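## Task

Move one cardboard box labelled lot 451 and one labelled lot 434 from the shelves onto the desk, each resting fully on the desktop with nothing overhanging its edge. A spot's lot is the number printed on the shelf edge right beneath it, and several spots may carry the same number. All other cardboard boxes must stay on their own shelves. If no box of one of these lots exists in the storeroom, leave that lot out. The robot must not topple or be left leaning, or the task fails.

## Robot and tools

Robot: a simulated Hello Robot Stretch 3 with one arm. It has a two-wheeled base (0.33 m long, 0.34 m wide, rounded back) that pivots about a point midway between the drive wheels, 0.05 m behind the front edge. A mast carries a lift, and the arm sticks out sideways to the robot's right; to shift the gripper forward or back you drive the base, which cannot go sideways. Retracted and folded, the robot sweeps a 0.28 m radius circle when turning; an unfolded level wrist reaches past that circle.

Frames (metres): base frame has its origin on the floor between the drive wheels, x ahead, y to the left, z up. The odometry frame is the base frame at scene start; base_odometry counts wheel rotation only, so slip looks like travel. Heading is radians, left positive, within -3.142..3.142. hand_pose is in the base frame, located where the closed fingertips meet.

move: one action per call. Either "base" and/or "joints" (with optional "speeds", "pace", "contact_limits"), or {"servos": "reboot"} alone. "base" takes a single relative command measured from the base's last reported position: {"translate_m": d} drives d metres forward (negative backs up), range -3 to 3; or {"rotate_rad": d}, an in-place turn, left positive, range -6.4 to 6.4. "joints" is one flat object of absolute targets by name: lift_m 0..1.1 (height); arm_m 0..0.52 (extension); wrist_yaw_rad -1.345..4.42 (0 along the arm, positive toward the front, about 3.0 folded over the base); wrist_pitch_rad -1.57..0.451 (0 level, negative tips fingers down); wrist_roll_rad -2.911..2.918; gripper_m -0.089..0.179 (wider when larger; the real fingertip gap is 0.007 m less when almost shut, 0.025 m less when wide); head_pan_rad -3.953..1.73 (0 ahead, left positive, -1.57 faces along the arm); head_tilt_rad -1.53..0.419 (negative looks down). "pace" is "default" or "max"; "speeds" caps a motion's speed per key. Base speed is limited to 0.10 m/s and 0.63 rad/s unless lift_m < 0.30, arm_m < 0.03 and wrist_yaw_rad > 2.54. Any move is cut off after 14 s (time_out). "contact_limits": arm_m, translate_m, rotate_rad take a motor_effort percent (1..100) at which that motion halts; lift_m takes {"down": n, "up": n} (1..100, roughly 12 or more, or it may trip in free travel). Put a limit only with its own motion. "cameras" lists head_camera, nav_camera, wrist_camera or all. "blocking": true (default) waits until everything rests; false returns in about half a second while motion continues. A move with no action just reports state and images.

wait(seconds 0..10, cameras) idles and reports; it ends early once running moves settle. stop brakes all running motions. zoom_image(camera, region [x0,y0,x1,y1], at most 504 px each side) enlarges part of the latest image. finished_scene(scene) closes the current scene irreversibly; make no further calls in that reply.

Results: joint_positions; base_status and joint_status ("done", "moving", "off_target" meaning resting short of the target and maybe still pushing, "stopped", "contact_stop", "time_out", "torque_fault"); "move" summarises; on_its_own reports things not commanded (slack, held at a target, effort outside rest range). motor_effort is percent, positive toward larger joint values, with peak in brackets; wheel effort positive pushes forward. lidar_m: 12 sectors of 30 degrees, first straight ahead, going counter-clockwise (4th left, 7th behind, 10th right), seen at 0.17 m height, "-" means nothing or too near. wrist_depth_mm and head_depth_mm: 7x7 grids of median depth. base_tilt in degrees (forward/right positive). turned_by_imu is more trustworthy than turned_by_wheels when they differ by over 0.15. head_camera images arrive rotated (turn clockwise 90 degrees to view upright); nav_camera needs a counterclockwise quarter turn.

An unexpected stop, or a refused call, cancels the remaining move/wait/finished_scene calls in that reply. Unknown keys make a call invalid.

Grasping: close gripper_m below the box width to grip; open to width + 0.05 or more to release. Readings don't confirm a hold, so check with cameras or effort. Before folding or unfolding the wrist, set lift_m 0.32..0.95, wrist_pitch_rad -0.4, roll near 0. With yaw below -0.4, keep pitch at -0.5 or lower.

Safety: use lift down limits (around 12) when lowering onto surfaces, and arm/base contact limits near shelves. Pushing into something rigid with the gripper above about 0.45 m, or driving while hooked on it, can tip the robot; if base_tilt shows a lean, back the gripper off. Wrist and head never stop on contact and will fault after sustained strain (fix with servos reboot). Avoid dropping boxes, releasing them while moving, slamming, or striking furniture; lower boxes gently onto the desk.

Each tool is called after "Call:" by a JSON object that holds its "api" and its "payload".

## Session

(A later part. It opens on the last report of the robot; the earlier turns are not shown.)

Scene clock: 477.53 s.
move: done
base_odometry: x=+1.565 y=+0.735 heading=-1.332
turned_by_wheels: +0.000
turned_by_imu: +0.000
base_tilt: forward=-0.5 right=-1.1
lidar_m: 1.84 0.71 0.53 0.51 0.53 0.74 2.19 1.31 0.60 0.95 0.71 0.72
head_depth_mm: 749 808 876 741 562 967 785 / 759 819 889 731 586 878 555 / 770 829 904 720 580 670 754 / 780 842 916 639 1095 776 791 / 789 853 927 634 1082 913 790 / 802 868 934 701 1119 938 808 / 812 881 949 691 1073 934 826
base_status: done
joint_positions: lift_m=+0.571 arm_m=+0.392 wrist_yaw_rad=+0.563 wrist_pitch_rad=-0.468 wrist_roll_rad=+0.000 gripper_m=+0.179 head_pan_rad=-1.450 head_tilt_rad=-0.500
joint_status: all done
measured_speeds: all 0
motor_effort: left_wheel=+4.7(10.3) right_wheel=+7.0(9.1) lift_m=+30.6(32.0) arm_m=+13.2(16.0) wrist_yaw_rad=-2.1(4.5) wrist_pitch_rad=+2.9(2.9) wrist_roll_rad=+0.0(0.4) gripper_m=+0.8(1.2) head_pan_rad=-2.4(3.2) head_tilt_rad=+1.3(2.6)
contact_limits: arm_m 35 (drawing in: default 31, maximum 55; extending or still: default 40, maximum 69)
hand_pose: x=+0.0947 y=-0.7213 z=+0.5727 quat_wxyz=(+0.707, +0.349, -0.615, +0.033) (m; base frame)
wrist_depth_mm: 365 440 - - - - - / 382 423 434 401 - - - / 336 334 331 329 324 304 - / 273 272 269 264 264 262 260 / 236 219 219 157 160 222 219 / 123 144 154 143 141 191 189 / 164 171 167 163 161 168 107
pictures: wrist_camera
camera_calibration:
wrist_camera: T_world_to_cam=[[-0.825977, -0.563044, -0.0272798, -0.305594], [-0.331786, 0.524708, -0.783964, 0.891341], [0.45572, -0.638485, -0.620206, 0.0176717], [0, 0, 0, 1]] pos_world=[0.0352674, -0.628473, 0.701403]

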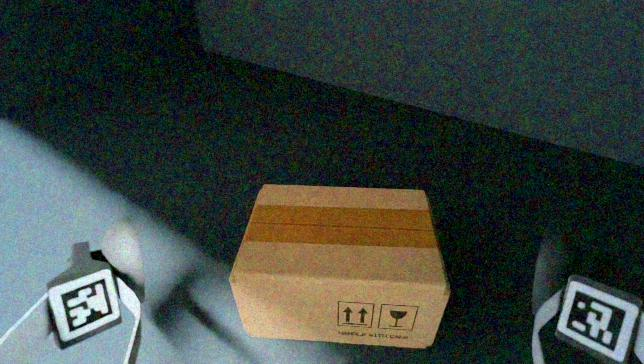

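Call:
{"api": "move", "payload": {"joints": {"gripper_m": 0.05}}}

Call:
{"api": "move", "payload": {"joints": {"lift_m": 0.65}, "cameras": ["wrist_camera"]}}

Call:
{"api": "move", "payload": {"joints": {"arm_m": 0.0}, "speeds": {"arm_m": 0.2}}}

Call:
{"api": "move", "payload": {"base": {"translate_m": -0.25}, "joints": {"wrist_yaw_rad": 2.6}, "cameras": ["wrist_camera"]}}

Call:
{"api": "move", "payload": {"base": {"translate_m": -1.48}, "joints": {"lift_m": 0.285}, "pace": "max"}}

Call:
{"api": "move", "payload": {"base": {"rotate_rad": 1.57}, "joints": {"head_pan_rad": -2.2, "head_tilt_rad": -0.3}, "cameras": ["nav_camera"]}}

Scene clock: 532.57 s.
move: done
base_odometry: x=+1.565 y=+0.735 heading=-1.332
turned_by_wheels: +0.000
turned_by_imu: +0.000
base_tilt: forward=-0.4 right=-1.1
lidar_m: 1.84 0.71 0.53 0.51 0.53 0.74 2.18 1.31 0.59 0.95 0.71 0.72
head_depth_mm: 749 812 877 739 563 961 783 / 760 820 888 732 584 879 554 / 771 830 900 722 578 669 754 / 783 844 914 641 1095 862 794 / 789 856 925 635 1086 913 791 / 799 866 935 701 1117 938 811 / 813 880 949 692 1070 929 827
base_status: not commanded
joint_positions: lift_m=+0.571 arm_m=+0.392 wrist_yaw_rad=+0.561 wrist_pitch_rad=-0.468 wrist_roll_rad=+0.000 gripper_m=+0.051 head_pan_rad=-1.450 head_tilt_rad=-0.500
joint_status: all done
measured_speeds: all 0
motor_effort: left_wheel=+3.9(4.8) right_wheel=+6.6(8.1) lift_m=+30.6(31.5) arm_m=+10.3(11.5) wrist_yaw_rad=-0.9(3.7) wrist_pitch_rad=+2.9(2.9) wrist_roll_rad=+0.1(0.3) gripper_m=-14.3(86.8) head_pan_rad=-2.0(2.8) head_tilt_rad=+0.1(1.1)
contact_limits: arm_m 35 (drawing in: default 31, maximum 55; extending or still: default 40, maximum 69)
hand_pose: x=+0.0944 y=-0.7215 z=+0.5727 quat_wxyz=(+0.707, +0.348, -0.615, +0.033) (m; base frame)
wrist_depth_mm: 366 437 - - - - - / 381 423 431 402 - - - / 339 335 330 326 323 306 - / 273 272 269 266 264 262 260 / 229 228 153 156 155 220 219 / 196 196 141 143 138 190 190 / 177 164 163 162 161 125 167
pictures: none

Scene clock: 534.13 s.
move: done
base_odometry: x=+1.565 y=+0.735 heading=-1.332
turned_by_wheels: +0.000
turned_by_imu: +0.000
base_tilt: forward=-0.1 right=-1.3
lidar_m: 1.84 0.71 0.53 0.51 0.53 0.74 2.18 1.31 0.60 0.95 0.71 0.72
head_depth_mm: 752 807 877 738 563 968 765 / 760 819 886 730 584 592 722 / 771 829 902 722 578 639 776 / 781 843 914 639 720 864 793 / 789 853 930 634 1089 912 792 / 799 869 932 701 1120 936 806 / 811 879 947 693 1070 932 827
base_status: not commanded
joint_positions: lift_m=+0.650 arm_m=+0.392 wrist_yaw_rad=+0.561 wrist_pitch_rad=-0.471 wrist_roll_rad=+0.000 gripper_m=+0.051 head_pan_rad=-1.450 head_tilt_rad=-0.500
joint_status: all done
measured_speeds: all 0
motor_effort: left_wheel=+4.1(4.6) right_wheel=+7.4(7.9) lift_m=+31.7(34.8) arm_m=+9.2(10.9) wrist_yaw_rad=-0.6(3.2) wrist_pitch_rad=+3.3(3.5) wrist_roll_rad=+0.0(0.3) gripper_m=-14.1(14.8) head_pan_rad=-3.0(3.0) head_tilt_rad=-0.1(1.0)
contact_limits: arm_m 35 (drawing in: default 31, maximum 55; extending or still: default 40, maximum 69)
hand_pose: x=+0.0942 y=-0.7211 z=+0.6510 quat_wxyz=(+0.707, +0.349, -0.615, +0.032) (m; base frame)
wrist_depth_mm: 365 438 - - - - - / 381 452 - - - - - / 397 466 485 462 - - - / 393 396 393 389 382 - - / 334 334 153 157 156 324 313 / 290 289 140 143 138 281 279 / 259 240 240 165 163 124 247
pictures: wrist_camera
camera_calibration:
wrist_camera: T_world_to_cam=[[-0.826949, -0.561611, -0.0273537, -0.302593], [-0.332101, 0.527104, -0.782221, 0.95322], [0.453723, -0.637773, -0.6224, 0.0686907], [0, 0, 0, 1]] pos_world=[0.0351707, -0.628576, 0.780105]

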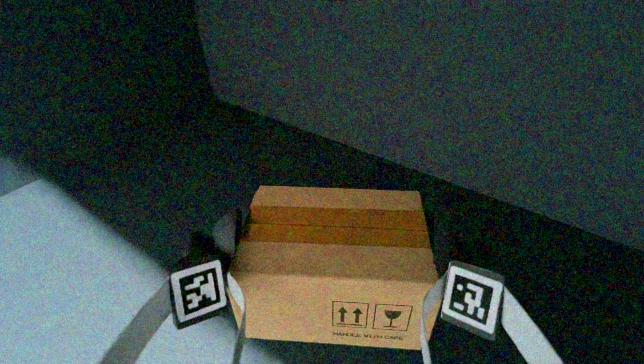

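Scene clock: 537.80 s.
move: done
base_odometry: x=+1.565 y=+0.735 heading=-1.332
turned_by_wheels: +0.000
turned_by_imu: +0.000
base_tilt: forward=-0.3 right=-1.1
lidar_m: 1.85 0.71 0.53 0.51 0.54 0.74 2.18 1.32 0.60 0.95 0.71 0.72
head_depth_mm: 752 807 871 741 562 965 785 / 761 821 890 735 584 961 780 / 771 831 903 723 581 953 776 / 781 845 916 639 1090 946 792 / 790 852 931 633 1086 945 790 / 799 866 933 700 1115 940 808 / 812 883 951 691 1071 934 826
base_status: not commanded
joint_positions: lift_m=+0.650 arm_m=+0.001 wrist_yaw_rad=+0.561 wrist_pitch_rad=-0.471 wrist_roll_rad=+0.000 gripper_m=+0.051 head_pan_rad=-1.450 head_tilt_rad=-0.500
joint_status: all done
measured_speeds: all 0
motor_effort: left_wheel=+4.0(4.8) right_wheel=+6.9(8.1) lift_m=+24.7(32.3) arm_m=-12.3(15.6) wrist_yaw_rad=-0.6(4.0) wrist_pitch_rad=+3.4(3.5) wrist_roll_rad=-0.1(0.4) gripper_m=-14.1(14.8) head_pan_rad=-1.9(2.5) head_tilt_rad=-1.3(1.8)
hand_pose: x=+0.0942 y=-0.3297 z=+0.6510 quat_wxyz=(+0.707, +0.349, -0.615, +0.032) (m; base frame)
wrist_depth_mm: - 479 - - - - - / - 514 - - - - 539 / - - 511 482 473 473 468 / - - 475 401 388 385 380 / - - 153 157 156 325 326 / 921 922 140 143 138 302 289 / 812 783 764 160 155 107 -
pictures: none

Scene clock: 541.43 s.
move: done
base_odometry: x=+1.506 y=+0.978 heading=-1.332
turned_by_wheels: +0.000
turned_by_imu: +0.000
base_tilt: forward=-0.3 right=-1.2
lidar_m: 1.87 0.72 0.53 0.52 0.54 0.75 2.07 1.13 0.51 0.50 0.98 0.90
head_depth_mm: 510 459 445 479 534 597 728 / 753 804 849 648 555 623 688 / 764 826 899 720 579 953 776 / 776 838 911 716 1088 947 775 / 785 847 928 707 1083 942 795 / 797 861 931 700 1076 940 808 / 804 873 942 654 1107 932 805
base_status: done
joint_positions: lift_m=+0.650 arm_m=+0.001 wrist_yaw_rad=+2.597 wrist_pitch_rad=-0.471 wrist_roll_rad=+0.000 gripper_m=+0.051 head_pan_rad=-1.450 head_tilt_rad=-0.500
joint_status: all done
measured_speeds: all 0
motor_effort: left_wheel=-6.7(9.9) right_wheel=-4.3(14.3) lift_m=+26.9(27.3) arm_m=-11.8(13.0) wrist_yaw_rad=+3.0(6.2) wrist_pitch_rad=+3.4(3.5) wrist_roll_rad=-0.3(0.4) gripper_m=-14.0(14.6) head_pan_rad=-1.9(2.5) head_tilt_rad=-2.0(2.5)
hand_pose: x=+0.0914 y=+0.0404 z=+0.6510 quat_wxyz=(+0.344, +0.706, -0.026, +0.618) (m; base frame)
wrist_depth_mm: 438 479 524 - - - - / 470 514 - - - - - / 506 538 - - - - - / 528 - - 180 - - - / - - 153 157 157 - - / 203 - 141 143 138 867 872 / 207 765 756 165 160 736 782
pictures: wrist_camera
camera_calibration:
wrist_camera: T_world_to_cam=[[0.8728, -0.487312, -0.027336, -0.0356415], [-0.322296, -0.533379, -0.782069, 0.592687], [0.366531, 0.6914, -0.622592, 0.510057], [0, 0, 0, 1]] pos_world=[0.0351772, -0.0538952, 0.780105]

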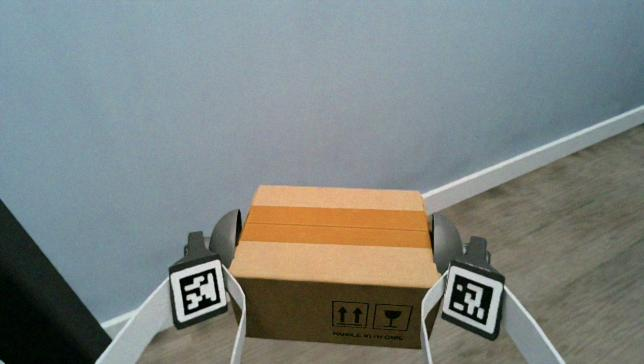

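Scene clock: 549.33 s.
move: done
base_odometry: x=+1.156 y=+2.416 heading=-1.332
turned_by_wheels: +0.000
turned_by_imu: -0.002
base_tilt: forward=-0.3 right=-1.2
lidar_m: 1.98 0.76 0.56 0.55 0.57 0.62 0.60 0.63 0.88 2.53 0.62 1.32
head_depth_mm: 2573 2699 2664 2485 2057 1635 1326 / 2622 2817 3070 2976 2116 1620 1312 / 2654 2869 3106 2974 2081 1603 1315 / 2680 2911 3138 2949 2068 1606 1303 / 2716 2942 3168 2956 2050 1593 1291 / 2783 2993 3232 2882 2047 1538 1254 / 2706 832 865 902 946 989 1043
base_status: done
joint_positions: lift_m=+0.285 arm_m=+0.001 wrist_yaw_rad=+2.597 wrist_pitch_rad=-0.472 wrist_roll_rad=+0.000 gripper_m=+0.051 head_pan_rad=-1.450 head_tilt_rad=-0.500
joint_status: all done
measured_speeds: all 0
motor_effort: left_wheel=+1.9(14.1) right_wheel=-8.3(16.5) lift_m=+30.8(32.1) arm_m=-9.2(11.9) wrist_yaw_rad=+1.5(4.0) wrist_pitch_rad=+3.5(3.7) wrist_roll_rad=-0.2(0.3) gripper_m=-14.2(14.8) head_pan_rad=-1.8(2.5) head_tilt_rad=-4.1(4.4)
hand_pose: x=+0.0913 y=+0.0403 z=+0.2858 quat_wxyz=(+0.344, +0.706, -0.025, +0.618) (m; base frame)
wrist_depth_mm: 463 502 535 - - - - / 495 529 - - - 905 - / 519 - - 746 783 791 784 / 543 - 671 655 662 651 645 / 553 569 153 157 156 548 543 / 213 492 140 143 138 474 474 / 206 250 251 165 160 398 412
pictures: none

Scene clock: 552.70 s.
move: done
base_odometry: x=+1.156 y=+2.416 heading=+0.238
turned_by_wheels: +1.570
turned_by_imu: +1.545
base_tilt: forward=-0.3 right=-1.3
lidar_m: 0.55 0.56 0.63 0.60 0.63 0.86 2.42 0.62 1.30 2.10 0.77 0.56
head_depth_mm: 545 583 626 676 733 799 879 / 528 547 576 607 649 699 759 / 1192 798 1262 1220 722 1106 738 / 1327 1051 1438 1288 892 1170 951 / 1278 1296 1406 1277 1521 1180 1401 / 1203 1225 1311 1327 1439 1464 1431 / 1164 1233 2032 1577 1792 1846 1521
base_status: done
joint_positions: lift_m=+0.285 arm_m=+0.001 wrist_yaw_rad=+2.597 wrist_pitch_rad=-0.472 wrist_roll_rad=+0.000 gripper_m=+0.051 head_pan_rad=-2.201 head_tilt_rad=-0.300
joint_status: all done
measured_speeds: all 0
motor_effort: left_wheel=-8.8(13.1) right_wheel=+8.9(12.8) lift_m=+30.2(31.2) arm_m=-12.7(13.4) wrist_yaw_rad=+0.8(2.9) wrist_pitch_rad=+3.6(3.6) wrist_roll_rad=-0.1(0.3) gripper_m=-14.3(14.9) head_pan_rad=+3.7(4.7) head_tilt_rad=+5.9(7.3)
hand_pose: x=+0.0913 y=+0.0403 z=+0.2858 quat_wxyz=(+0.344, +0.706, -0.025, +0.618) (m; base frame)
wrist_depth_mm: 503 557 602 - 761 507 427 / 544 592 - - 811 522 444 / 570 620 741 772 766 546 468 / - 643 662 657 654 607 477 / 562 561 153 157 156 544 499 / 212 499 140 143 138 469 473 / 206 250 251 164 160 398 414
pictures: nav_camera (sideways)
camera_calibration:
nav_camera: T_world_to_cam=[[-0.145331, -0.228289, 0.962685, -1.20912], [-0.816345, 0.577402, 0.0136849, 0.0372918], [-0.558981, -0.783895, -0.270276, 0.308421], [0, 0, 0, 1]] pos_world=[0.0271222, -0.055791, 1.24685]

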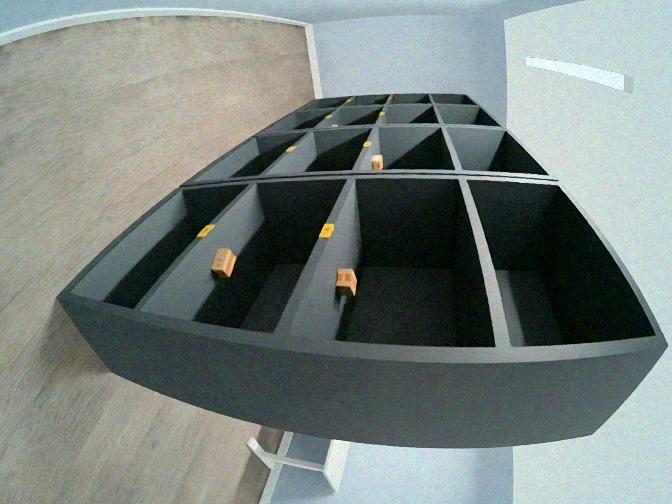

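Call:
{"api": "move", "payload": {"base": {"translate_m": -2.65}, "joints": {"head_pan_rad": -1.57, "head_tilt_rad": -0.5}, "pace": "max", "cameras": ["head_camera", "nav_camera"]}}

Scene clock: 570.83 s.
move: done
base_odometry: x=-1.420 y=+1.792 heading=+0.238
turned_by_wheels: +0.000
turned_by_imu: -0.003
base_tilt: forward=-0.3 right=-1.2
lidar_m: 1.76 0.87 0.64 0.61 0.63 0.60 0.57 0.60 0.82 0.81 2.43 1.77
head_depth_mm: 1654 1619 1579 1380 956 1458 1309 / 2378 2311 2118 1363 949 1572 1321 / 3417 3746 3138 1351 939 1053 1209 / 3354 3655 3514 1334 937 1614 1274 / 3382 3671 3874 1322 925 1588 1257 / 3177 3490 3653 2872 923 1584 1284 / 3425 3632 3908 2873 2020 1585 1284
base_status: done
joint_positions: lift_m=+0.285 arm_m=+0.001 wrist_yaw_rad=+2.597 wrist_pitch_rad=-0.472 wrist_roll_rad=+0.000 gripper_m=+0.051 head_pan_rad=-1.570 head_tilt_rad=-0.500
joint_status: all done
measured_speeds: all 0
motor_effort: left_wheel=-3.5(14.9) right_wheel=-6.1(15.3) lift_m=+26.8(29.8) arm_m=-9.8(12.9) wrist_yaw_rad=+2.6(3.4) wrist_pitch_rad=+3.6(3.7) wrist_roll_rad=+0.0(0.4) gripper_m=-14.4(14.8) head_pan_rad=-3.2(5.7) head_tilt_rad=-4.2(5.7)
hand_pose: x=+0.0912 y=+0.0403 z=+0.2858 quat_wxyz=(+0.344, +0.706, -0.025, +0.618) (m; base frame)
wrist_depth_mm: 511 557 614 - - - - / 553 605 - - 924 - - / 578 627 743 778 804 801 790 / - 647 671 663 656 650 638 / 572 571 154 157 156 546 541 / 213 489 140 143 138 474 472 / 207 250 252 165 160 402 415
pictures: head_camera (sideways), nav_camera (sideways)
camera_calibration:
head_camera: T_world_to_cam=[[-0.0466171, 0.432321, -0.900514, 1.18756], [0.997505, -0.0276992, -0.064936, 0.0780435], [-0.0530167, -0.901294, -0.429951, 0.515475], [0, 0, 0, 1]] pos_world=[0.0048409, -0.0466526, 1.29612]
nav_camera: T_world_to_cam=[[0.0173525, -0.456101, 0.889759, -1.11487], [-0.999791, -0.0175236, 0.0105156, 0.0426278], [0.0107956, -0.889756, -0.45631, 0.54707], [0, 0, 0, 1]] pos_world=[0.0560588, -0.0209895, 1.24116]

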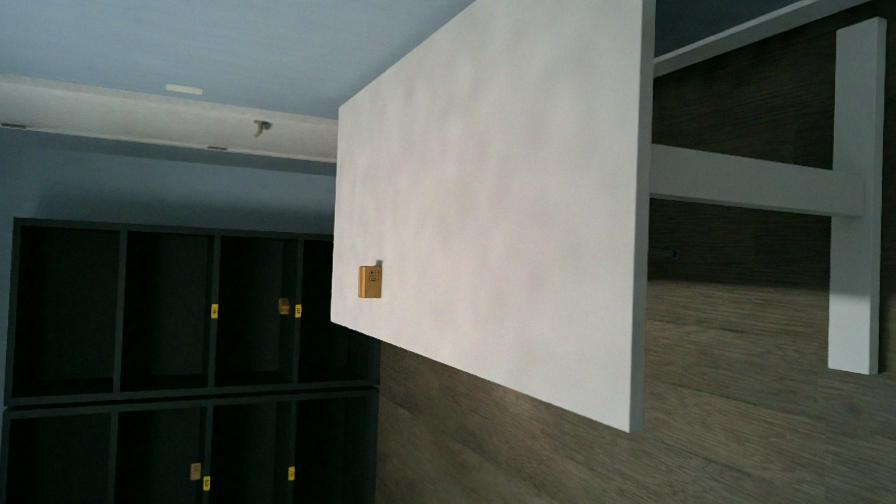

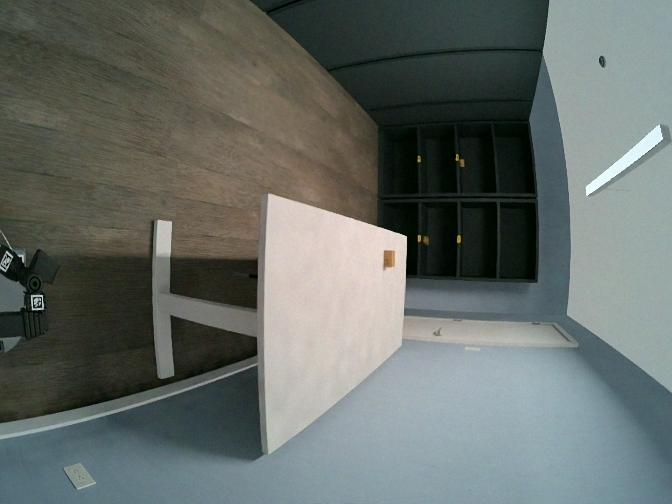

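Call:
{"api": "move", "payload": {"joints": {"lift_m": 0.85}, "pace": "max"}}

Call:
{"api": "move", "payload": {"joints": {"wrist_yaw_rad": 0.0}}}

Call:
{"api": "move", "payload": {"joints": {"arm_m": 0.475, "lift_m": 0.79}, "speeds": {"arm_m": 0.2}, "cameras": ["wrist_camera", "head_camera"]}}

Call:
{"api": "move", "payload": {"joints": {"lift_m": 0.753}, "speeds": {"lift_m": 0.03}, "contact_limits": {"lift_m": {"down": 12}}, "cameras": ["wrist_camera"]}}

Scene clock: 588.20 s.
move: done
base_odometry: x=-1.420 y=+1.792 heading=+0.238
turned_by_wheels: +0.000
turned_by_imu: +0.000
base_tilt: forward=-0.3 right=-1.3
lidar_m: 1.76 0.86 0.63 0.61 0.63 0.60 0.58 0.60 0.82 0.80 2.42 1.78
head_depth_mm: 1655 1617 1578 1379 957 1467 1310 / 2365 2346 2131 1366 949 1568 1319 / 3444 3639 3090 1349 941 1055 1209 / 3387 3588 3531 1330 935 1598 1273 / 3355 3662 3948 1319 926 1593 1263 / 3122 3517 3694 2868 923 1576 1286 / 3399 3656 3854 2820 2044 1583 1289
base_status: not commanded
joint_positions: lift_m=+0.850 arm_m=+0.001 wrist_yaw_rad=+2.597 wrist_pitch_rad=-0.472 wrist_roll_rad=+0.000 gripper_m=+0.051 head_pan_rad=-1.570 head_tilt_rad=-0.500
joint_status: all done
measured_speeds: all 0
motor_effort: left_wheel=-3.6(3.8) right_wheel=-6.1(7.7) lift_m=+29.4(35.2) arm_m=-8.3(9.6) wrist_yaw_rad=+3.0(3.0) wrist_pitch_rad=+3.6(3.8) wrist_roll_rad=+0.0(0.4) gripper_m=-14.4(14.8) head_pan_rad=-3.4(3.8) head_tilt_rad=-3.9(5.0)
hand_pose: x=+0.0912 y=+0.0403 z=+0.8507 quat_wxyz=(+0.344, +0.706, -0.025, +0.618) (m; base frame)
wrist_depth_mm: 507 562 610 - - - - / 545 596 - - - - - / 583 621 - - - - - / 622 - - 181 - - - / - - 153 157 156 - - / 201 - 140 143 138 - - / 207 945 956 165 160 124 968
pictures: none

Scene clock: 590.50 s.
move: done
base_odometry: x=-1.420 y=+1.792 heading=+0.238
turned_by_wheels: +0.000
turned_by_imu: +0.000
base_tilt: forward=-0.4 right=-1.3
lidar_m: 1.76 0.87 0.64 0.61 0.64 0.60 0.58 0.60 0.82 0.80 2.43 1.77
head_depth_mm: 1663 1611 1583 1382 956 1447 1311 / 2397 2327 2125 1359 955 1564 1317 / 3393 3707 3087 1352 938 1053 441 / 3398 3656 3523 1324 931 1605 297 / 3381 3599 3796 1320 927 1593 1200 / 3180 3455 3726 2925 919 1582 1288 / 3422 3610 3844 2855 2003 1569 1293
base_status: not commanded
joint_positions: lift_m=+0.850 arm_m=+0.001 wrist_yaw_rad=+0.003 wrist_pitch_rad=-0.472 wrist_roll_rad=+0.000 gripper_m=+0.051 head_pan_rad=-1.570 head_tilt_rad=-0.500
joint_status: all done
measured_speeds: all 0
motor_effort: left_wheel=-3.1(3.8) right_wheel=-6.4(7.5) lift_m=+24.2(28.9) arm_m=-7.7(8.8) wrist_yaw_rad=-2.7(7.4) wrist_pitch_rad=+3.6(3.8) wrist_roll_rad=-0.2(0.3) gripper_m=-14.2(14.6) head_pan_rad=-3.5(3.7) head_tilt_rad=-3.6(5.0)
hand_pose: x=-0.0209 y=-0.3628 z=+0.8507 quat_wxyz=(+0.688, +0.167, -0.687, -0.165) (m; base frame)
wrist_depth_mm: - - - - - - - / - - - - - - - / - - - - - - - / - - - - - - - / - - 153 157 156 - - / - - 140 143 138 - - / - 965 945 165 160 124 -
pictures: none

Scene clock: 594.60 s.
move: done
base_odometry: x=-1.420 y=+1.792 heading=+0.238
turned_by_wheels: +0.000
turned_by_imu: +0.000
base_tilt: forward=-0.3 right=-1.2
lidar_m: 1.75 0.87 0.64 0.61 0.63 0.59 0.58 0.60 0.82 0.81 2.42 1.77
head_depth_mm: 1663 1612 1577 1384 955 1379 306 / 2356 2314 2117 1368 555 378 327 / 3462 3686 3054 1340 635 1052 1207 / 3382 3648 3532 1335 826 1604 1270 / 3389 3629 3853 1318 926 1600 1263 / 3142 3541 3608 2875 924 1591 1293 / 3378 3624 3876 2883 2034 1575 1286
base_status: not commanded
joint_positions: lift_m=+0.790 arm_m=+0.475 wrist_yaw_rad=+0.003 wrist_pitch_rad=-0.472 wrist_roll_rad=+0.000 gripper_m=+0.051 head_pan_rad=-1.570 head_tilt_rad=-0.500
joint_status: all done
measured_speeds: all 0
motor_effort: left_wheel=-3.4(3.9) right_wheel=-7.1(7.6) lift_m=+30.6(32.8) arm_m=+12.3(15.3) wrist_yaw_rad=-2.9(4.9) wrist_pitch_rad=+3.7(3.8) wrist_roll_rad=+0.0(0.3) gripper_m=-14.5(14.6) head_pan_rad=-2.9(3.7) head_tilt_rad=-4.0(5.0)
hand_pose: x=-0.0209 y=-0.8372 z=+0.7907 quat_wxyz=(+0.688, +0.167, -0.687, -0.165) (m; base frame)
wrist_depth_mm: - - - - - - - / - - - - - - - / - - - - - - - / - - - 181 - - - / - - 153 157 152 - - / - - 140 143 138 - - / - - 157 159 155 107 -
pictures: head_camera (sideways), wrist_camera
camera_calibration:
head_camera: T_world_to_cam=[[-0.0465724, 0.432321, -0.900517, 1.18757], [0.997507, -0.0277193, -0.064896, 0.0779905], [-0.0530176, -0.901294, -0.429952, 0.515476], [0, 0, 0, 1]] pos_world=[0.00484103, -0.0466526, 1.29612]
wrist_camera: T_world_to_cam=[[-0.998892, -0.0382726, -0.0273812, -0.0246228], [-0.00250085, 0.624202, -0.781259, 1.17279], [0.0469922, -0.780325, -0.623606, 0.0069379], [0, 0, 0, 1]] pos_world=[-0.0219886, -0.727588, 0.919906]

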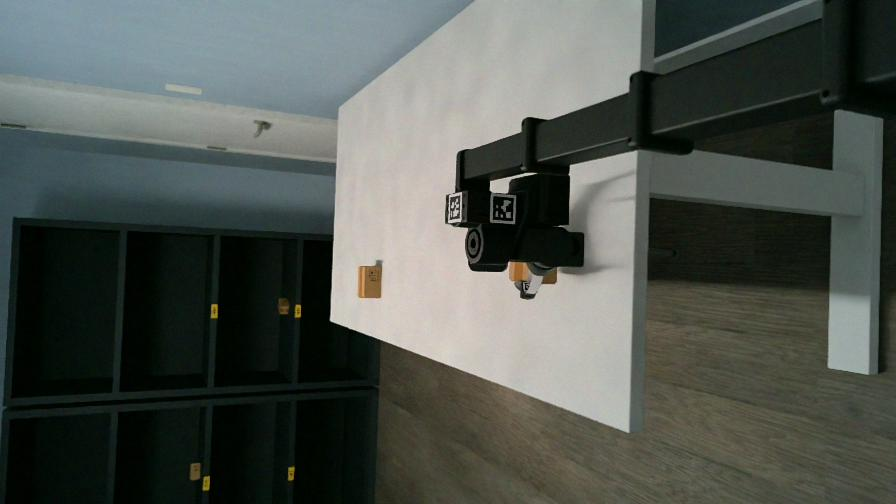

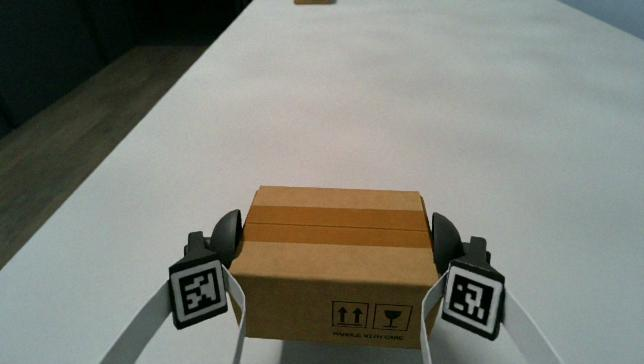

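Scene clock: 596.27 s.
move: done
base_odometry: x=-1.420 y=+1.792 heading=+0.238
turned_by_wheels: +0.000
turned_by_imu: +0.000
base_tilt: forward=-0.3 right=-1.3
lidar_m: 1.76 0.87 0.63 0.61 0.63 0.60 0.57 0.60 0.82 0.81 2.42 1.77
head_depth_mm: 1657 1624 1578 1383 958 1460 1253 / 2372 2333 2143 1358 947 412 354 / 3446 3693 3115 1352 642 1054 1208 / 3346 3658 3505 1339 737 1613 1277 / 3359 3661 3914 1321 925 1596 1263 / 3128 3494 3726 2886 921 1579 1292 / 3444 3702 3842 2861 2045 1575 1298
base_status: not commanded
joint_positions: lift_m=+0.753 arm_m=+0.475 wrist_yaw_rad=+0.003 wrist_pitch_rad=-0.450 wrist_roll_rad=+0.000 gripper_m=+0.051 head_pan_rad=-1.570 head_tilt_rad=-0.500
joint_status: all done
measured_speeds: all 0
motor_effort: left_wheel=-3.4(4.2) right_wheel=-6.6(7.8) lift_m=+20.7(28.9) arm_m=+10.6(13.1) wrist_yaw_rad=-3.3(4.6) wrist_pitch_rad=-0.5(3.7) wrist_roll_rad=-0.2(0.3) gripper_m=-13.8(14.6) head_pan_rad=-3.0(3.4) head_tilt_rad=-3.9(4.8)
contact_limits: lift_m down 12 (down: maximum 72; up: maximum 65)
hand_pose: x=-0.0209 y=-0.8403 z=+0.7586 quat_wxyz=(+0.690, +0.159, -0.689, -0.157) (m; base frame)
wrist_depth_mm: - - - - - - - / - - - - - - - / - - - - - - - / - - - 180 - - - / - - 152 157 156 - - / - - 141 143 138 - - / - - 128 158 154 107 -
pictures: wrist_camera
camera_calibration:
wrist_camera: T_world_to_cam=[[-0.998892, -0.0388165, -0.026594, -0.0266673], [-0.0023994, 0.606481, -0.795094, 1.14529], [0.0469916, -0.79415, -0.605903, -0.0404561], [0, 0, 0, 1]] pos_world=[-0.0219886, -0.727759, 0.88539]

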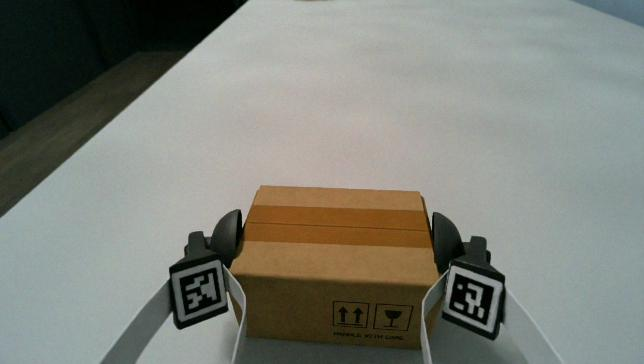

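Call:
{"api": "move", "payload": {"joints": {"lift_m": 0.759}}}

Call:
{"api": "move", "payload": {"joints": {"gripper_m": 0.179}}}

Call:
{"api": "move", "payload": {"joints": {"lift_m": 0.86}, "pace": "max", "cameras": ["wrist_camera", "head_camera"]}}

Scene clock: 602.90 s.
move: done
base_odometry: x=-1.420 y=+1.792 heading=+0.238
turned_by_wheels: +0.000
turned_by_imu: +0.000
base_tilt: forward=-0.2 right=-1.2
lidar_m: 1.76 0.87 0.63 0.61 0.63 0.60 0.57 0.60 0.82 0.80 2.42 1.77
head_depth_mm: 1643 1628 1584 1380 957 1418 348 / 2381 2296 2136 1381 913 404 348 / 3439 3689 3098 1344 643 1055 1204 / 3431 3625 3535 1339 756 1597 1272 / 3413 3673 3855 1321 923 1601 1262 / 3140 3527 3750 2875 926 1582 1291 / 3440 3646 3878 2853 2033 1570 1289
base_status: not commanded
joint_positions: lift_m=+0.759 arm_m=+0.475 wrist_yaw_rad=+0.003 wrist_pitch_rad=-0.470 wrist_roll_rad=+0.000 gripper_m=+0.051 head_pan_rad=-1.570 head_tilt_rad=-0.500
joint_status: all done
measured_speeds: all 0
motor_effort: left_wheel=-3.3(4.0) right_wheel=-6.9(7.4) lift_m=+31.4(31.6) arm_m=+6.0(7.2) wrist_yaw_rad=-3.2(3.8) wrist_pitch_rad=+3.2(3.6) wrist_roll_rad=-0.1(0.3) gripper_m=-14.1(14.5) head_pan_rad=-2.5(2.9) head_tilt_rad=-3.9(4.4)
hand_pose: x=-0.0209 y=-0.8376 z=+0.7603 quat_wxyz=(+0.688, +0.166, -0.687, -0.164) (m; base frame)
wrist_depth_mm: - - - - - - - / - - - - - - - / - - - - - - - / - - - 179 - - - / - - 153 156 151 - - / - - 141 143 139 - - / - - 128 159 155 107 -
pictures: none

Scene clock: 604.73 s.
move: done
base_odometry: x=-1.420 y=+1.792 heading=+0.238
turned_by_wheels: +0.000
turned_by_imu: +0.000
base_tilt: forward=-0.3 right=-1.1
lidar_m: 1.77 0.87 0.63 0.61 0.63 0.60 0.58 0.60 0.82 0.80 2.42 1.78
head_depth_mm: 1648 1615 1586 1372 957 1421 348 / 2377 2320 2137 1365 912 404 348 / 3436 3667 3115 1349 641 1051 1211 / 3384 3647 3563 1331 752 1601 1275 / 3375 3621 3841 1319 910 1600 1265 / 3134 3505 3740 2922 919 1578 1289 / 3411 3645 3829 2879 2026 1570 1287
base_status: not commanded
joint_positions: lift_m=+0.759 arm_m=+0.475 wrist_yaw_rad=+0.003 wrist_pitch_rad=-0.470 wrist_roll_rad=+0.000 gripper_m=+0.179 head_pan_rad=-1.570 head_tilt_rad=-0.500
joint_status: all done
measured_speeds: all 0
motor_effort: left_wheel=-3.6(3.8) right_wheel=-6.8(7.5) lift_m=+25.9(32.2) arm_m=+3.6(6.2) wrist_yaw_rad=-2.2(4.7) wrist_pitch_rad=+3.1(3.3) wrist_roll_rad=-0.1(0.3) gripper_m=+0.8(83.2) head_pan_rad=-2.0(3.1) head_tilt_rad=-3.8(4.6)
hand_pose: x=-0.0209 y=-0.8375 z=+0.7602 quat_wxyz=(+0.688, +0.166, -0.687, -0.164) (m; base frame)
wrist_depth_mm: - - - - - - - / - - - - - - - / - - - - - - - / - - - 180 - - - / - 143 158 157 157 - - / - 126 145 144 139 - - / - - - 158 155 - 105
pictures: none

Scene clock: 606.20 s.
move: done
base_odometry: x=-1.420 y=+1.792 heading=+0.238
turned_by_wheels: +0.000
turned_by_imu: +0.000
base_tilt: forward=-0.3 right=-1.3
lidar_m: 1.76 0.87 0.63 0.61 0.64 0.60 0.57 0.60 0.82 0.80 2.43 1.77
head_depth_mm: 1656 1624 1577 1376 956 299 - / 2376 2337 2130 1353 377 1469 1253 / 3472 3652 3145 601 939 1051 1205 / 3391 3635 3508 651 919 1604 1273 / 3390 3659 3842 1316 926 1591 1271 / 3124 3495 3775 2905 921 1577 1293 / 3459 3679 3829 2868 2024 1567 1283
base_status: not commanded
joint_positions: lift_m=+0.860 arm_m=+0.475 wrist_yaw_rad=+0.003 wrist_pitch_rad=-0.469 wrist_roll_rad=+0.000 gripper_m=+0.179 head_pan_rad=-1.570 head_tilt_rad=-0.500
joint_status: all done
measured_speeds: all 0
motor_effort: left_wheel=-3.5(3.7) right_wheel=-6.2(7.5) lift_m=+30.8(33.8) arm_m=+2.1(3.9) wrist_yaw_rad=-2.4(4.8) wrist_pitch_rad=+3.1(3.3) wrist_roll_rad=-0.1(0.3) gripper_m=+0.5(1.1) head_pan_rad=-2.4(3.0) head_tilt_rad=-3.3(4.5)
hand_pose: x=-0.0209 y=-0.8377 z=+0.8614 quat_wxyz=(+0.688, +0.165, -0.687, -0.164) (m; base frame)
wrist_depth_mm: - - - - - - - / - - - - - - - / - - - - - - - / - - - - - - - / - 146 - - - - - / 123 126 - 240 - - - / - - - 223 223 - 105
pictures: head_camera (sideways), wrist_camera
camera_calibration:
head_camera: T_world_to_cam=[[-0.0465724, 0.432321, -0.900517, 1.18757], [0.997507, -0.0277193, -0.064896, 0.0779905], [-0.0530176, -0.901294, -0.429952, 0.515476], [0, 0, 0, 1]] pos_world=[0.00484103, -0.0466526, 1.29612]
wrist_camera: T_world_to_cam=[[-0.998897, -0.0382215, -0.0272695, -0.0227684], [-0.00239939, 0.621589, -0.78334, 1.22795], [0.0468908, -0.78241, -0.620995, 0.0467361], [0, 0, 0, 1]] pos_world=[-0.0219885, -0.727584, 0.990304]

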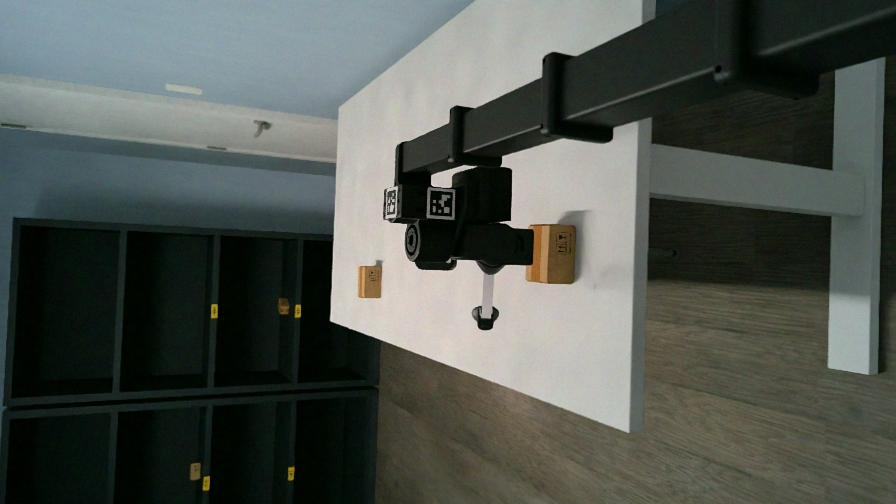

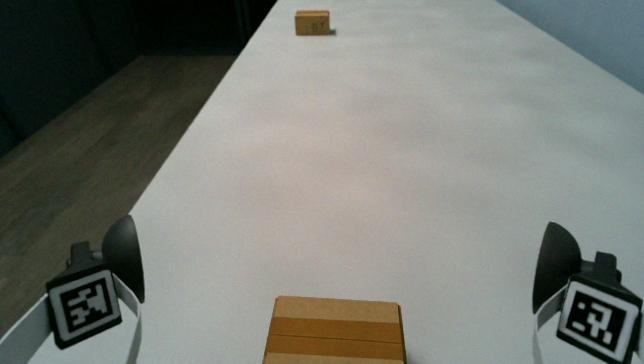

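Call:
{"api": "finished_scene", "payload": {"scene": 2}}

The scene is finished: the task was done.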